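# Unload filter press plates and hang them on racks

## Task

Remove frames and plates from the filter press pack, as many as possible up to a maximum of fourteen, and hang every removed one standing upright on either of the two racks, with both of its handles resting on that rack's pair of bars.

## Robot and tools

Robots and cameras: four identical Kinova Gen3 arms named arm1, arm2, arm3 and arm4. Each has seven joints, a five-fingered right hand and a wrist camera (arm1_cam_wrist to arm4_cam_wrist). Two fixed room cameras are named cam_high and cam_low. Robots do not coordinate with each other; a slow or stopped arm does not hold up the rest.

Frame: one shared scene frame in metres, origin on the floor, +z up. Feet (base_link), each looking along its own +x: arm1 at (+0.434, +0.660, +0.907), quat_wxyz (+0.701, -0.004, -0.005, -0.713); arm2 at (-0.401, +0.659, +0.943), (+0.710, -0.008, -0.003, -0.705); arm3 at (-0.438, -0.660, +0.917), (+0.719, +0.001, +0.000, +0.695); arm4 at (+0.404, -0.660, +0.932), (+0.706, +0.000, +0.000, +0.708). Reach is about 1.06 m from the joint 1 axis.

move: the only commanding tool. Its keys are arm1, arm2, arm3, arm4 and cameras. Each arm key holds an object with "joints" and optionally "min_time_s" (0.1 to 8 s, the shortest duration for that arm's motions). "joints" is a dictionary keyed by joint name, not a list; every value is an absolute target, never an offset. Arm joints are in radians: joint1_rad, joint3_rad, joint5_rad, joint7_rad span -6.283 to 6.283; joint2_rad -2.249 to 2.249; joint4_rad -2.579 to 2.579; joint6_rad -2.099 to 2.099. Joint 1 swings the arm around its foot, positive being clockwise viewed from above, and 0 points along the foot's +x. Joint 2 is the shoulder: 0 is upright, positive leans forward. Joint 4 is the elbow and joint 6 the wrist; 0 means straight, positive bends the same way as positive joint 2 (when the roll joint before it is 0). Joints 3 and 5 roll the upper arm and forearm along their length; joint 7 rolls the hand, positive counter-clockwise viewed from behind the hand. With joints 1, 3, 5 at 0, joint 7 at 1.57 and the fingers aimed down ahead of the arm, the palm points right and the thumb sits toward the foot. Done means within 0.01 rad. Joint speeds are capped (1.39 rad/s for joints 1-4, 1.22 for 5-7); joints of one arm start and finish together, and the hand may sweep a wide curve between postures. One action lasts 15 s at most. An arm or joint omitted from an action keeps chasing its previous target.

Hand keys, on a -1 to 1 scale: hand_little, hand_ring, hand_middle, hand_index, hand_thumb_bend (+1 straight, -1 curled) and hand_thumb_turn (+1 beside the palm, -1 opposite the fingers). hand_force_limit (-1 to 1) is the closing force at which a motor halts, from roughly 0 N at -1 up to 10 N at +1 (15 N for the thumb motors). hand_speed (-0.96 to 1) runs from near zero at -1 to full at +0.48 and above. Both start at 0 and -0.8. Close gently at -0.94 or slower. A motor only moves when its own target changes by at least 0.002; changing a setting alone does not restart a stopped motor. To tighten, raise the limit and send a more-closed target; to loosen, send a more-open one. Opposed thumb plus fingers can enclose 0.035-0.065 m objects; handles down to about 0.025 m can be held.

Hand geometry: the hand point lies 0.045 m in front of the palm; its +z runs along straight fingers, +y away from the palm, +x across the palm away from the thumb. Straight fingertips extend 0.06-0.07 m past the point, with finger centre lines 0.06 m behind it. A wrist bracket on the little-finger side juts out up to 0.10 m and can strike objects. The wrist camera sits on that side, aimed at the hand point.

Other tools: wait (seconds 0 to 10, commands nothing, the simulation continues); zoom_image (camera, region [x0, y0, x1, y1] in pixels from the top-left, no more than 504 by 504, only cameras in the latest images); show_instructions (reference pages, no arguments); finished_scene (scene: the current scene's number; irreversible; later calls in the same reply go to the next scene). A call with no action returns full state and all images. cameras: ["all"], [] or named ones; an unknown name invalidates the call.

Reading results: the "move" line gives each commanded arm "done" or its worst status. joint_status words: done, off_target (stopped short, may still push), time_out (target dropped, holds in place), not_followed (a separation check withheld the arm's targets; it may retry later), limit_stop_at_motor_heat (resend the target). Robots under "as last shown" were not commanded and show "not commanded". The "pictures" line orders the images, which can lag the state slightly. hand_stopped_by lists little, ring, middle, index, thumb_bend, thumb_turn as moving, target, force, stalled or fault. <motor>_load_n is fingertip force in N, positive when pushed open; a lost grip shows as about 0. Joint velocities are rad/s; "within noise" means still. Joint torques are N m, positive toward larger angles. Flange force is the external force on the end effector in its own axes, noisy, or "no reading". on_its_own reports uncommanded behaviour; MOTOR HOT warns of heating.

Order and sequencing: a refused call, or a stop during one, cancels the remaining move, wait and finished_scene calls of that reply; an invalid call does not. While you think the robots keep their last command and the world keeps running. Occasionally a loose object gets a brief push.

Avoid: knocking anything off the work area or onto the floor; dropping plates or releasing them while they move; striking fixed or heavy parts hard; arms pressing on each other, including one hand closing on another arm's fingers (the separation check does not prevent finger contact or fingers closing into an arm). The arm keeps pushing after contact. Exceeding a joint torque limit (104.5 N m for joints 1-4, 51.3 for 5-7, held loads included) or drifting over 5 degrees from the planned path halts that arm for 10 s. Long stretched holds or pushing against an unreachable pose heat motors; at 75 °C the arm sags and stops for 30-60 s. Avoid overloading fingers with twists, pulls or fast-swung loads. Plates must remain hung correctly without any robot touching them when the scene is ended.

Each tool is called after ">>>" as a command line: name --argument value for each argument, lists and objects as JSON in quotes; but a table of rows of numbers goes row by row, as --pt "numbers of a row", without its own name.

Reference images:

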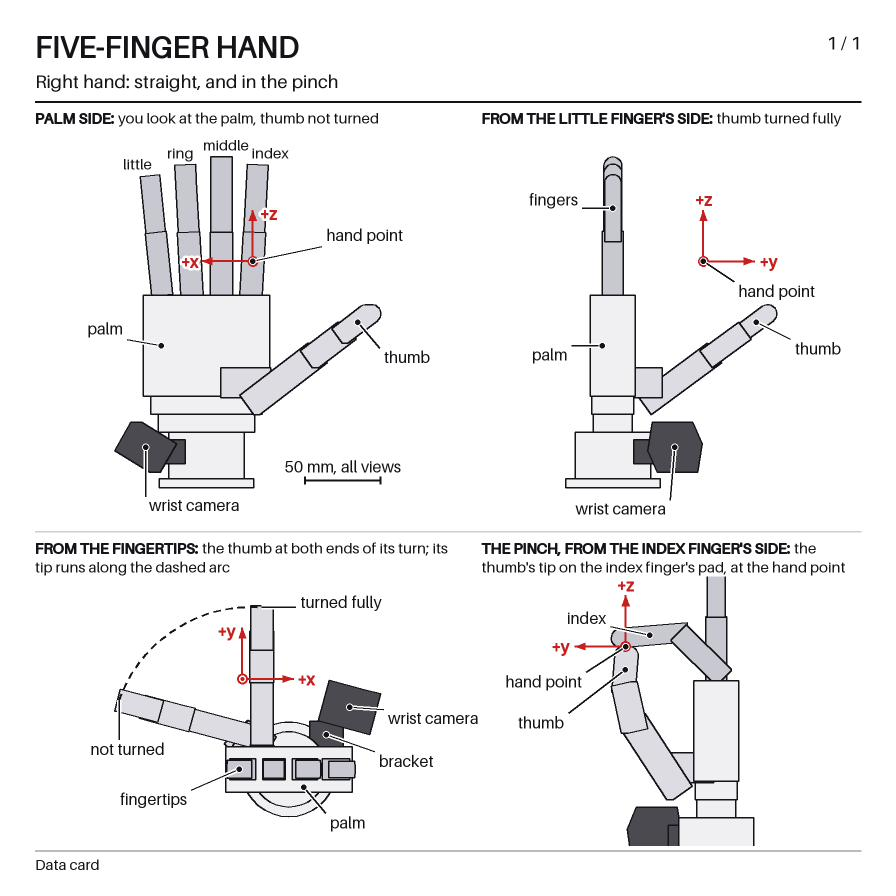

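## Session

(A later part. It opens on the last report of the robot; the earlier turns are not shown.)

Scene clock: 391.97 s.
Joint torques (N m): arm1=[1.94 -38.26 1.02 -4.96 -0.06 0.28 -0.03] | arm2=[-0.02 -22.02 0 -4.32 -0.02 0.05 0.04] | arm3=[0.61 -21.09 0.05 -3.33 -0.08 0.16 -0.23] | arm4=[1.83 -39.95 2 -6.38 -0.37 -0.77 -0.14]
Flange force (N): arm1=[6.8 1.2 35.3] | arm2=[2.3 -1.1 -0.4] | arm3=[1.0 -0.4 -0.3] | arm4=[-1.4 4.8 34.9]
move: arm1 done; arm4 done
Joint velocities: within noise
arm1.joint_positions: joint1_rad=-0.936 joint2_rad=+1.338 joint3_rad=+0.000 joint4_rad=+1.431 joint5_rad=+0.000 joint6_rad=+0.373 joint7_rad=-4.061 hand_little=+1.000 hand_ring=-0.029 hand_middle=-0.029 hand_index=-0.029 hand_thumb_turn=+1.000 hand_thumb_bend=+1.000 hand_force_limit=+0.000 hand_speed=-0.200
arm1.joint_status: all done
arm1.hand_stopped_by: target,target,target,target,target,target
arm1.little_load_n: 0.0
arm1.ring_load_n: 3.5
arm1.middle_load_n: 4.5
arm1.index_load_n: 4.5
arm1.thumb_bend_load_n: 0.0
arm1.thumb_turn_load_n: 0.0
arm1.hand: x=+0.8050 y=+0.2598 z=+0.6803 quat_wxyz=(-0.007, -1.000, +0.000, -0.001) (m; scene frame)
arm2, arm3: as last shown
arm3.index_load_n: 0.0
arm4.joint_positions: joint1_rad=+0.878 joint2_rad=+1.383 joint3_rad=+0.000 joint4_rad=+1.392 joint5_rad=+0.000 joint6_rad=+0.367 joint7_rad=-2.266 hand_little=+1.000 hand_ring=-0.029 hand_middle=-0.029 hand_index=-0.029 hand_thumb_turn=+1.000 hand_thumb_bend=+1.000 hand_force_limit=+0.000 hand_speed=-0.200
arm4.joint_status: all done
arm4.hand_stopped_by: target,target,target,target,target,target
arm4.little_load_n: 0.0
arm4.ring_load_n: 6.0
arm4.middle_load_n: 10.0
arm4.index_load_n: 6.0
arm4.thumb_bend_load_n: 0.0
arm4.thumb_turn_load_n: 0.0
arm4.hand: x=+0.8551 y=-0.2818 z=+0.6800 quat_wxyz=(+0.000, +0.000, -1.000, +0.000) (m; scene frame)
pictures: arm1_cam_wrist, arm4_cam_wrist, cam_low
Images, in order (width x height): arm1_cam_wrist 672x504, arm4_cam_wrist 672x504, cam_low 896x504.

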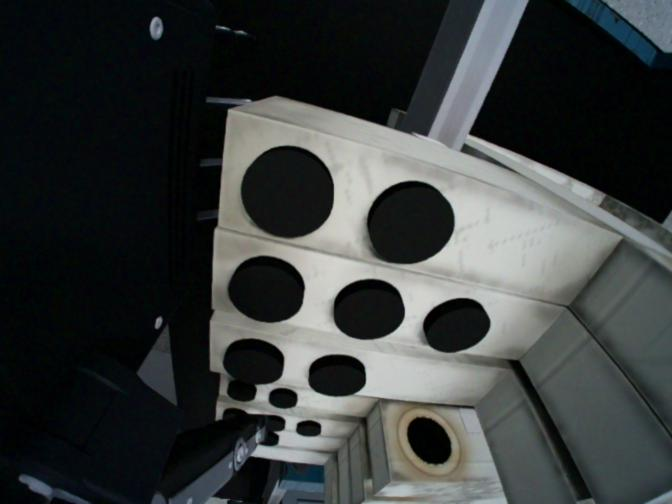

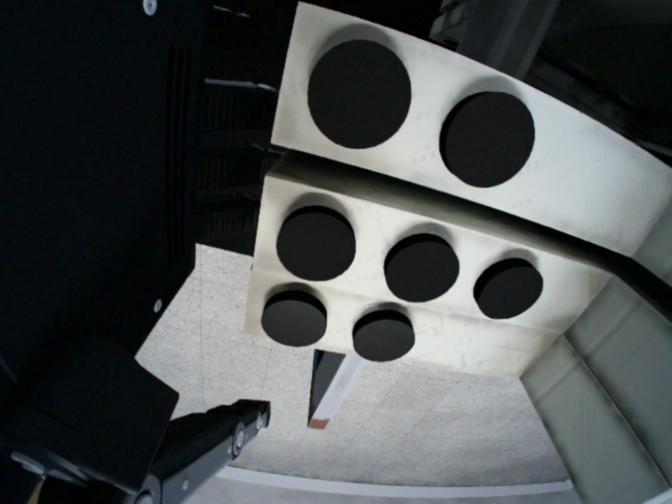

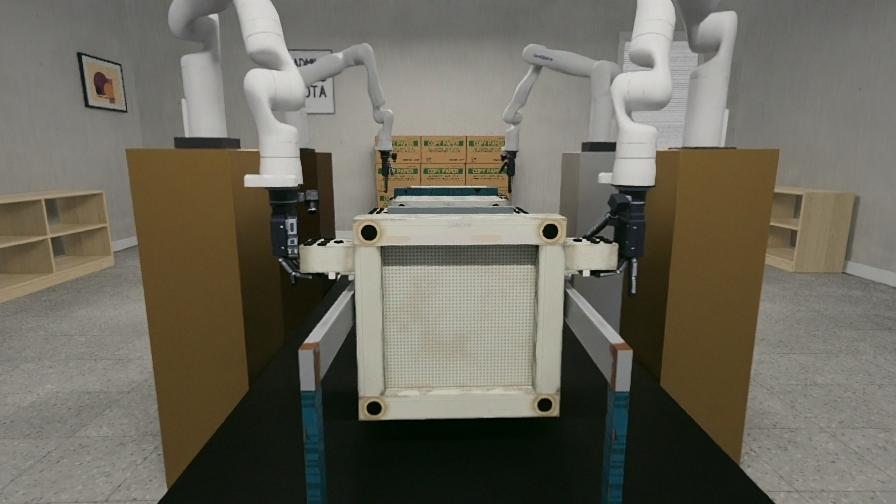

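>>> move --arm1 '{"joints":{"joint1_rad":-0.9442,"joint2_rad":1.4614,"joint4_rad":1.3238,"joint6_rad":0.3565,"joint7_rad":-4.0689},"min_time_s":1.5}' --arm4 '{"joints":{"joint1_rad":0.8854,"joint2_rad":1.5081,"joint4_rad":1.2726,"joint6_rad":0.3609,"joint7_rad":-2.259},"min_time_s":1.5}' --cameras '["cam_low","arm1_cam_wrist","arm4_cam_wrist"]'

>>> zoom_image --camera "cam_low" --region '[260, 160, 680, 460]'

Scene clock: 395.70 s.
Joint torques (N m): arm1=[2.43 -21.78 0.16 -1.68 -0.32 0.26 -0.03] | arm2=[0.01 -21.98 0 -4.28 -0.05 0.02 0.13] | arm3=[0.59 -21.19 0.06 -3.43 -0.01 0.19 -0.27] | arm4=[1.17 -23.21 1.67 -2.6 -0.18 -0.16 -0.1]
Flange force (N): arm1=[5.9 -0.7 2.9] | arm2=[2.3 -0.8 -0.5] | arm3=[0.7 -0.5 -0.2] | arm4=[-1.1 3.0 3.4]
move: arm1 done; arm4 done
Joint velocities: within noise
arm1.joint_positions: joint1_rad=-0.944 joint2_rad=+1.461 joint3_rad=+0.000 joint4_rad=+1.324 joint5_rad=+0.000 joint6_rad=+0.356 joint7_rad=-4.069 hand_little=+1.000 hand_ring=-0.030 hand_middle=-0.030 hand_index=-0.030 hand_thumb_turn=+1.000 hand_thumb_bend=+1.000 hand_force_limit=+0.000 hand_speed=-0.200
arm1.joint_status: all done
arm1.hand_stopped_by: target,target,target,target,target,target
arm1.little_load_n: 0.0
arm1.ring_load_n: 0.0
arm1.middle_load_n: 0.0
arm1.index_load_n: 0.0
arm1.thumb_bend_load_n: 0.0
arm1.thumb_turn_load_n: 0.0
arm1.hand: x=+0.8110 y=+0.2599 z=+0.6273 quat_wxyz=(-0.007, -1.000, +0.000, -0.001) (m; scene frame)
arm2, arm3: as last shown
arm4.joint_positions: joint1_rad=+0.885 joint2_rad=+1.508 joint3_rad=+0.000 joint4_rad=+1.273 joint5_rad=+0.000 joint6_rad=+0.361 joint7_rad=-2.259 hand_little=+1.000 hand_ring=-0.030 hand_middle=-0.030 hand_index=-0.030 hand_thumb_turn=+1.000 hand_thumb_bend=+1.000 hand_force_limit=+0.000 hand_speed=-0.200
arm4.joint_status: all done
arm4.hand_stopped_by: target,target,target,target,target,target
arm4.little_load_n: 0.0
arm4.ring_load_n: 0.0
arm4.middle_load_n: 0.0
arm4.index_load_n: 0.5
arm4.thumb_bend_load_n: 0.0
arm4.thumb_turn_load_n: 0.0
arm4.hand: x=+0.8611 y=-0.2818 z=+0.6272 quat_wxyz=(+0.000, +0.000, -1.000, +0.000) (m; scene frame)
pictures: arm1_cam_wrist, arm4_cam_wrist, cam_low
Images, in order (width x height): arm1_cam_wrist 672x504, arm4_cam_wrist 672x504, cam_low 896x504.

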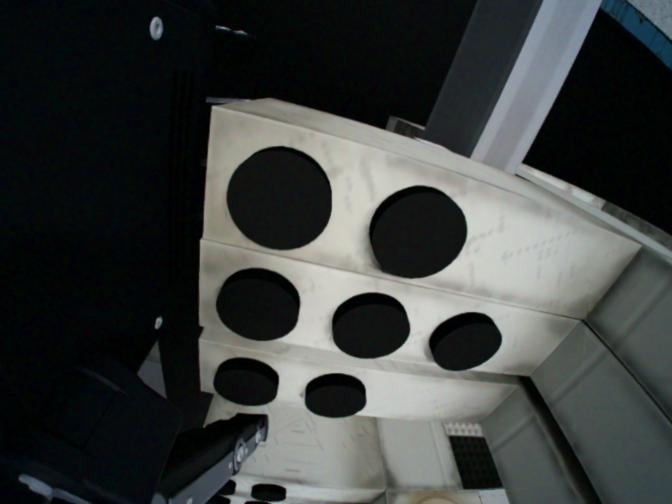

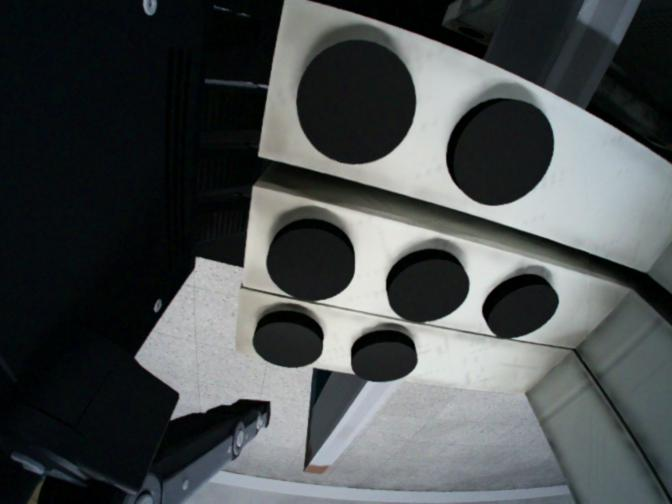

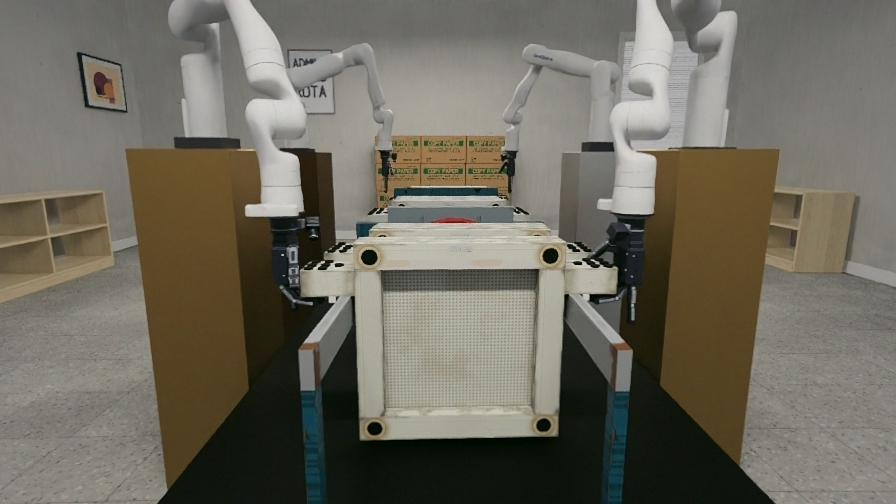

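Scaled by 1.200 from the camera's 896x504 image, which has a finer 1280x720 frame.

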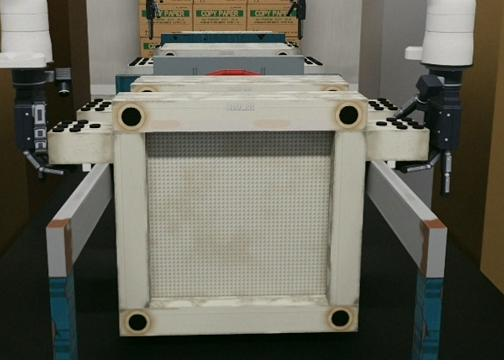

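>>> move --arm1 '{"joints":{"hand_index":1,"hand_middle":1,"hand_ring":1}}' --arm4 '{"joints":{"hand_index":1,"hand_middle":1,"hand_ring":1}}'

>>> move --arm1 '{"joints":{"joint1_rad":-0.9433,"joint2_rad":1.342,"joint4_rad":1.4126,"joint6_rad":0.387,"joint7_rad":-4.068},"min_time_s":1.5}' --arm4 '{"joints":{"joint1_rad":0.8854,"joint2_rad":1.3872,"joint4_rad":1.3724,"joint6_rad":0.382,"joint7_rad":-2.259},"min_time_s":1.5}' --cameras '["cam_low","arm1_cam_wrist","arm4_cam_wrist"]'

>>> move --arm1 '{"joints":{"joint1_rad":-0.9419,"joint2_rad":1.1684,"joint4_rad":1.5045,"joint6_rad":0.4687,"joint7_rad":-4.0666},"min_time_s":1.5}' --arm4 '{"joints":{"joint1_rad":0.8854,"joint2_rad":1.2111,"joint4_rad":1.4793,"joint6_rad":0.4512,"joint7_rad":-2.259},"min_time_s":1.5}' --cameras '["all"]'

>>> zoom_image --camera "cam_low" --region '[260, 160, 680, 460]'

>>> zoom_image --camera "cam_high" --region '[340, 130, 570, 450]'

Scene clock: 398.93 s.
Joint torques (N m): arm1=[2.4 -21.72 0.23 -1.7 -0.38 0.25 -0.02] | arm2=[0.07 -22.04 -0.04 -4.4 0.02 0.06 0.12] | arm3=[0.53 -21.18 0.01 -3.37 -0.05 0.16 -0.29] | arm4=[1.2 -23.14 1.67 -2.59 -0.17 -0.14 -0.1]
Flange force (N): arm1=[5.7 -0.7 2.7] | arm2=[2.8 -1.0 -0.5] | arm3=[0.9 -0.2 -0.2] | arm4=[-1.0 3.0 3.2]
move: arm1 done; arm4 done
Joint velocities: within noise
arm1.joint_positions: joint1_rad=-0.944 joint2_rad=+1.461 joint3_rad=+0.000 joint4_rad=+1.324 joint5_rad=+0.000 joint6_rad=+0.356 joint7_rad=-4.069 hand_little=+1.000 hand_ring=+1.000 hand_middle=+1.000 hand_index=+1.000 hand_thumb_turn=+1.000 hand_thumb_bend=+1.000 hand_force_limit=+0.000 hand_speed=-0.200
arm1.joint_status: all done
arm1.hand_stopped_by: target,target,target,target,target,target
arm1.little_load_n: 0.0
arm1.ring_load_n: 0.0
arm1.middle_load_n: 0.0
arm1.index_load_n: 0.0
arm1.thumb_bend_load_n: 0.0
arm1.thumb_turn_load_n: 0.0
arm1.hand: x=+0.8110 y=+0.2599 z=+0.6273 quat_wxyz=(-0.007, -1.000, +0.000, -0.001) (m; scene frame)
arm2, arm3: as last shown
arm2.ring_load_n: -0.5
arm4.joint_positions: joint1_rad=+0.885 joint2_rad=+1.508 joint3_rad=+0.000 joint4_rad=+1.273 joint5_rad=+0.000 joint6_rad=+0.361 joint7_rad=-2.259 hand_little=+1.000 hand_ring=+1.000 hand_middle=+1.000 hand_index=+1.000 hand_thumb_turn=+1.000 hand_thumb_bend=+1.000 hand_force_limit=+0.000 hand_speed=-0.200
arm4.joint_status: all done
arm4.hand_stopped_by: target,target,target,target,target,target
arm4.little_load_n: -0.5
arm4.ring_load_n: 0.0
arm4.middle_load_n: 0.0
arm4.index_load_n: 0.0
arm4.thumb_bend_load_n: -0.5
arm4.thumb_turn_load_n: 0.0
arm4.hand: x=+0.8612 y=-0.2818 z=+0.6272 quat_wxyz=(+0.000, +0.000, -1.000, +0.000) (m; scene frame)
pictures: none

Scene clock: 400.73 s.
Joint torques (N m): arm1=[2.34 -21.53 0.19 -1.85 -0.36 0.3 0.09] | arm2=[-0.01 -22.03 0.01 -4.35 -0.01 0.02 0.1] | arm3=[0.54 -21.14 0.01 -3.37 -0.01 0.16 -0.28] | arm4=[1.17 -23.09 1.71 -2.75 -0.2 -0.12 -0.1]
Flange force (N): arm1=[5.9 -0.7 2.4] | arm2=[2.4 -1.0 -0.5] | arm3=[0.9 -0.3 -0.3] | arm4=[-1.0 3.0 3.1]
move: arm1 done; arm4 done
Joint velocities: within noise
arm1.joint_positions: joint1_rad=-0.943 joint2_rad=+1.342 joint3_rad=+0.000 joint4_rad=+1.413 joint5_rad=+0.000 joint6_rad=+0.387 joint7_rad=-4.068 hand_little=+1.000 hand_ring=+1.000 hand_middle=+1.000 hand_index=+1.000 hand_thumb_turn=+1.000 hand_thumb_bend=+1.000 hand_force_limit=+0.000 hand_speed=-0.200
arm1.joint_status: all done
arm1.hand_stopped_by: target,target,target,target,target,target
arm1.little_load_n: 0.0
arm1.ring_load_n: 0.0
arm1.middle_load_n: 0.0
arm1.index_load_n: 0.0
arm1.thumb_bend_load_n: -0.5
arm1.thumb_turn_load_n: 0.5
arm1.hand: x=+0.8110 y=+0.2600 z=+0.6803 quat_wxyz=(-0.007, -1.000, +0.000, -0.001) (m; scene frame)
arm2.joint_positions: joint1_rad=+0.901 joint2_rad=+1.265 joint3_rad=+0.000 joint4_rad=+1.417 joint5_rad=+0.000 joint6_rad=+0.459 joint7_rad=-2.248 hand_little=+1.000 hand_ring=+1.000 hand_middle=+1.000 hand_index=+1.000 hand_thumb_turn=+1.000 hand_thumb_bend=+1.000 hand_force_limit=+0.000 hand_speed=-0.200
arm2.joint_status: not commanded
arm2.hand_stopped_by: target,target,target,target,target,target
arm2.little_load_n: 0.0
arm2.ring_load_n: 0.0
arm2.middle_load_n: 0.0
arm2.index_load_n: 0.0
arm2.thumb_bend_load_n: 0.0
arm2.thumb_turn_load_n: 0.0
arm2.hand: x=-0.8706 y=+0.2765 z=+0.7604 quat_wxyz=(-0.008, -1.000, +0.000, +0.004) (m; scene frame)
arm3.joint_positions: joint1_rad=-0.969 joint2_rad=+1.181 joint3_rad=+0.000 joint4_rad=+1.491 joint5_rad=+0.000 joint6_rad=+0.470 joint7_rad=-4.076 hand_little=+1.000 hand_ring=+1.000 hand_middle=+1.000 hand_index=+1.000 hand_thumb_turn=+1.000 hand_thumb_bend=+1.000 hand_force_limit=+0.000 hand_speed=-0.200
arm3.joint_status: not commanded
arm3.hand_stopped_by: target,target,target,target,target,target
arm3.little_load_n: 0.0
arm3.ring_load_n: 0.0
arm3.middle_load_n: 0.0
arm3.index_load_n: 0.0
arm3.thumb_bend_load_n: -0.5
arm3.thumb_turn_load_n: 0.0
arm3.hand: x=-0.8197 y=-0.2638 z=+0.7606 quat_wxyz=(+0.000, +0.000, -1.000, -0.001) (m; scene frame)
arm4.joint_positions: joint1_rad=+0.885 joint2_rad=+1.387 joint3_rad=+0.000 joint4_rad=+1.372 joint5_rad=+0.000 joint6_rad=+0.382 joint7_rad=-2.259 hand_little=+1.000 hand_ring=+1.000 hand_middle=+1.000 hand_index=+1.000 hand_thumb_turn=+1.000 hand_thumb_bend=+1.000 hand_force_limit=+0.000 hand_speed=-0.200
arm4.joint_status: all done
arm4.hand_stopped_by: target,target,target,target,target,target
arm4.little_load_n: 0.0
arm4.ring_load_n: 0.0
arm4.middle_load_n: 0.0
arm4.index_load_n: -0.5
arm4.thumb_bend_load_n: 0.0
arm4.thumb_turn_load_n: 0.0
arm4.hand: x=+0.8611 y=-0.2819 z=+0.6800 quat_wxyz=(+0.000, +0.000, -1.000, +0.000) (m; scene frame)
pictures: arm1_cam_wrist, arm4_cam_wrist, cam_low
Images, in order (width x height): arm1_cam_wrist 672x504, arm4_cam_wrist 672x504, cam_low 896x504.

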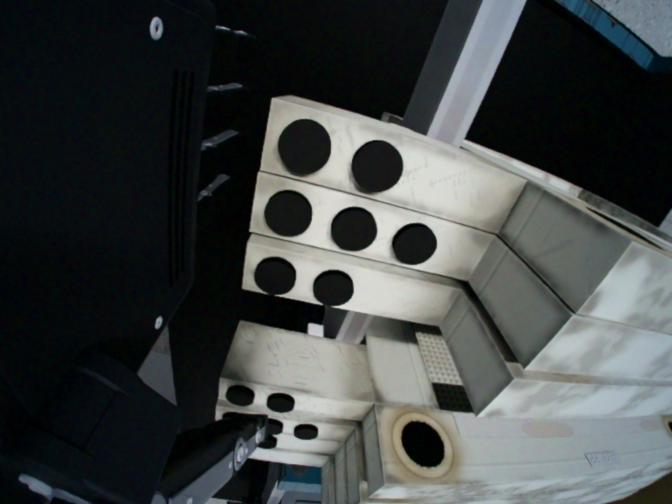

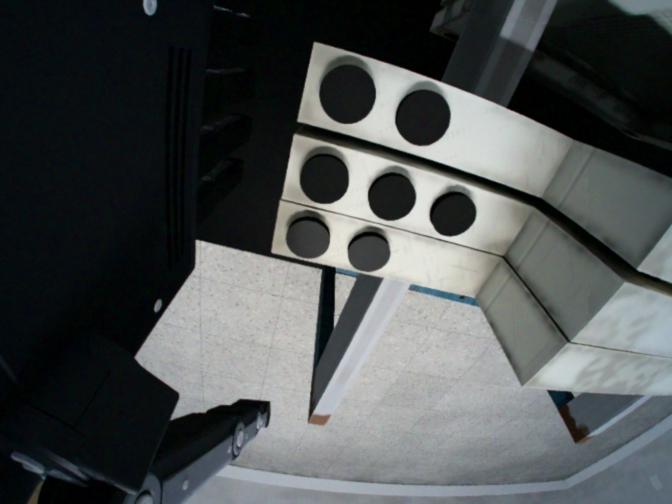

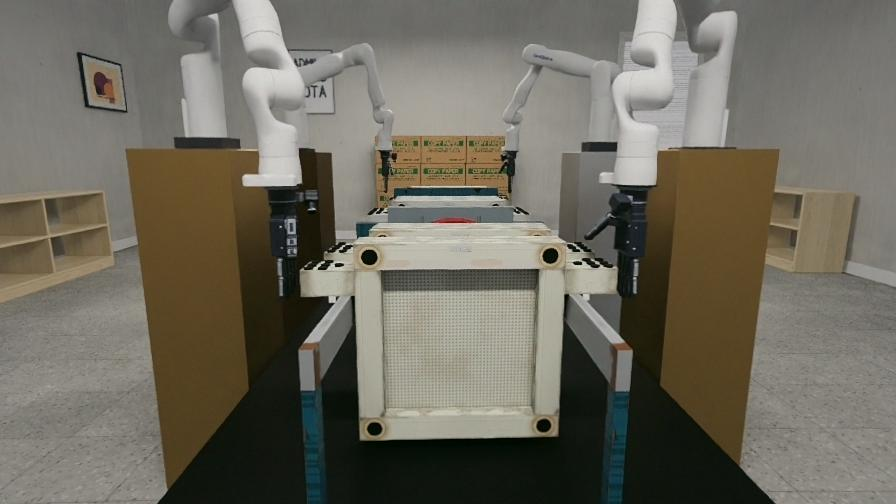

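Scene clock: 402.57 s.
Joint torques (N m): arm1=[2.3 -21.09 0.14 -2.48 -0.34 0.27 0] | arm2=[0 -22.02 0.05 -4.33 -0.02 0.01 0.05] | arm3=[0.54 -21.1 0.01 -3.36 -0.07 0.17 -0.24] | arm4=[1.22 -22.7 1.63 -3.24 -0.19 -0.13 -0.11]
Flange force (N): arm1=[5.8 -0.6 1.7] | arm2=[2.3 -1.0 -0.5] | arm3=[0.8 -0.3 -0.3] | arm4=[-1.1 3.2 2.8]
move: arm1 done; arm4 done
Joint velocities: within noise
arm1.joint_positions: joint1_rad=-0.942 joint2_rad=+1.168 joint3_rad=+0.000 joint4_rad=+1.504 joint5_rad=+0.000 joint6_rad=+0.469 joint7_rad=-4.067 hand_little=+1.000 hand_ring=+1.000 hand_middle=+1.000 hand_index=+1.000 hand_thumb_turn=+1.000 hand_thumb_bend=+1.000 hand_force_limit=+0.000 hand_speed=-0.200
arm1.joint_status: all done
arm1.hand_stopped_by: target,target,target,target,target,target
arm1.little_load_n: 0.0
arm1.ring_load_n: 0.0
arm1.middle_load_n: 0.0
arm1.index_load_n: 0.0
arm1.thumb_bend_load_n: 0.0
arm1.thumb_turn_load_n: 0.0
arm1.hand: x=+0.8110 y=+0.2600 z=+0.7603 quat_wxyz=(-0.007, -1.000, +0.000, -0.001) (m; scene frame)
arm2, arm3: as last shown
arm3.thumb_bend_load_n: 0.0
arm4.joint_positions: joint1_rad=+0.885 joint2_rad=+1.211 joint3_rad=+0.000 joint4_rad=+1.479 joint5_rad=+0.000 joint6_rad=+0.451 joint7_rad=-2.259 hand_little=+1.000 hand_ring=+1.000 hand_middle=+1.000 hand_index=+1.000 hand_thumb_turn=+1.000 hand_thumb_bend=+1.000 hand_force_limit=+0.000 hand_speed=-0.200
arm4.joint_status: all done
arm4.hand_stopped_by: target,target,target,target,target,target
arm4.little_load_n: 0.0
arm4.ring_load_n: 0.0
arm4.middle_load_n: 0.0
arm4.index_load_n: 0.0
arm4.thumb_bend_load_n: -0.5
arm4.thumb_turn_load_n: 0.0
arm4.hand: x=+0.8611 y=-0.2818 z=+0.7601 quat_wxyz=(+0.000, +0.000, -1.000, +0.000) (m; scene frame)
pictures: arm1_cam_wrist, arm2_cam_wrist, arm3_cam_wrist, arm4_cam_wrist, cam_high, cam_low
Images, in order (width x height): arm1_cam_wrist 672x504, arm2_cam_wrist 672x504, arm3_cam_wrist 672x504, arm4_cam_wrist 672x504, cam_high 896x504, cam_low 896x504.

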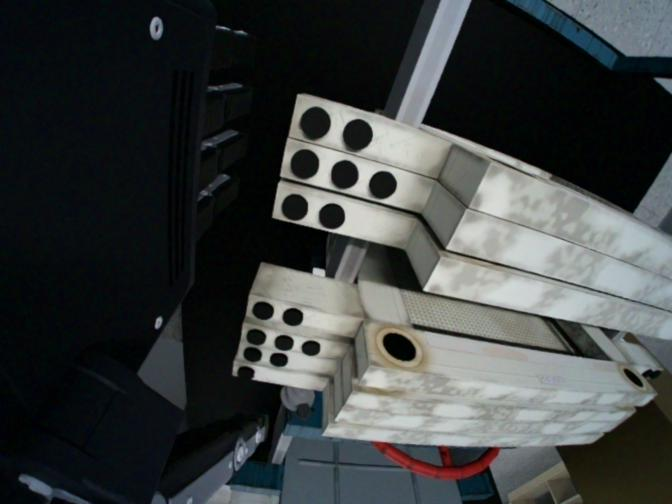

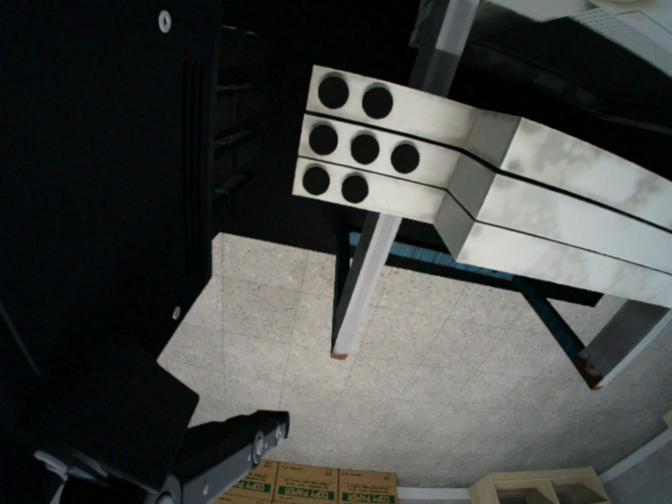

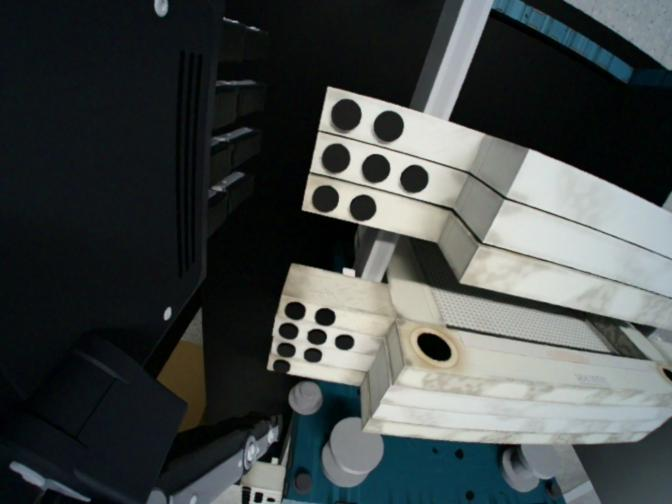

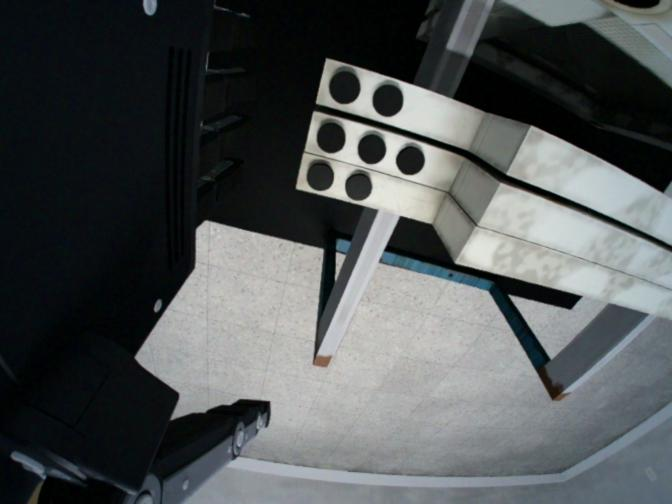

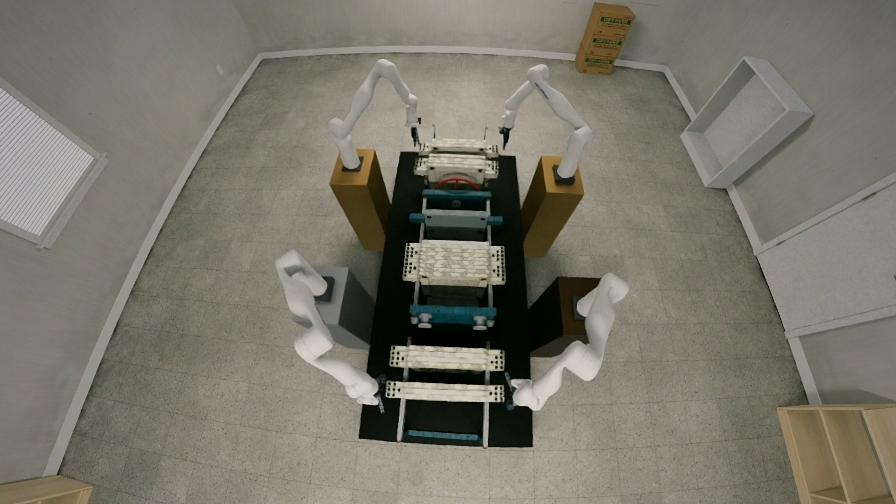

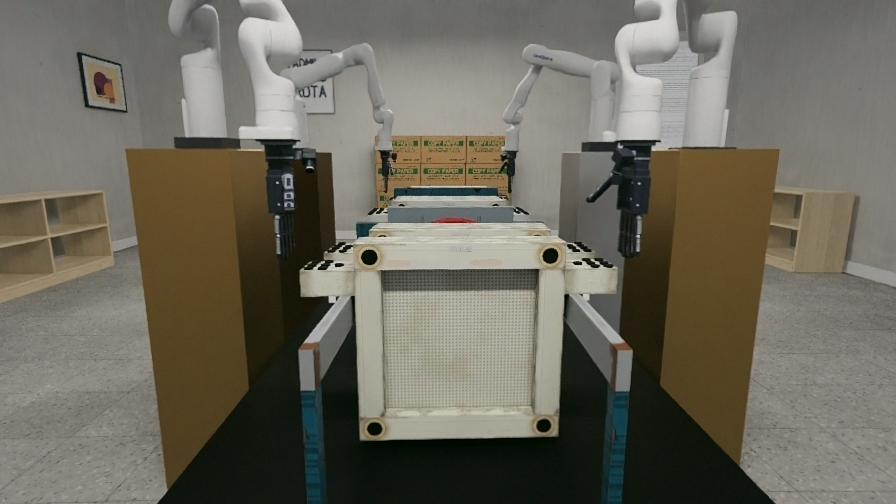

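Scaled by 1.200 from the camera's 896x504 image, which has a finer 1280x720 frame.

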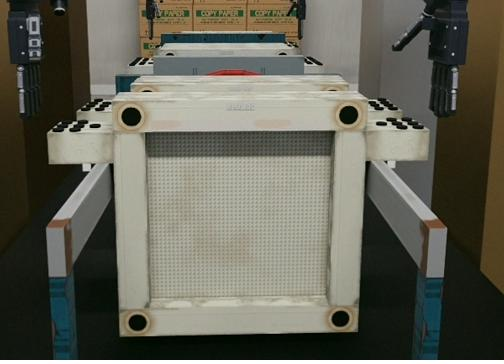

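Scaled by 1.575 from the camera's 896x504 image, which has a finer 1280x720 frame.

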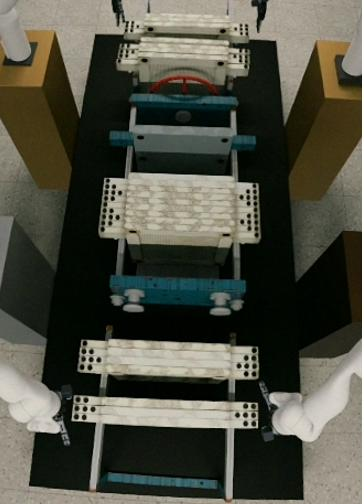

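>>> finished_scene --scene 1

The scene is finished: the task was done.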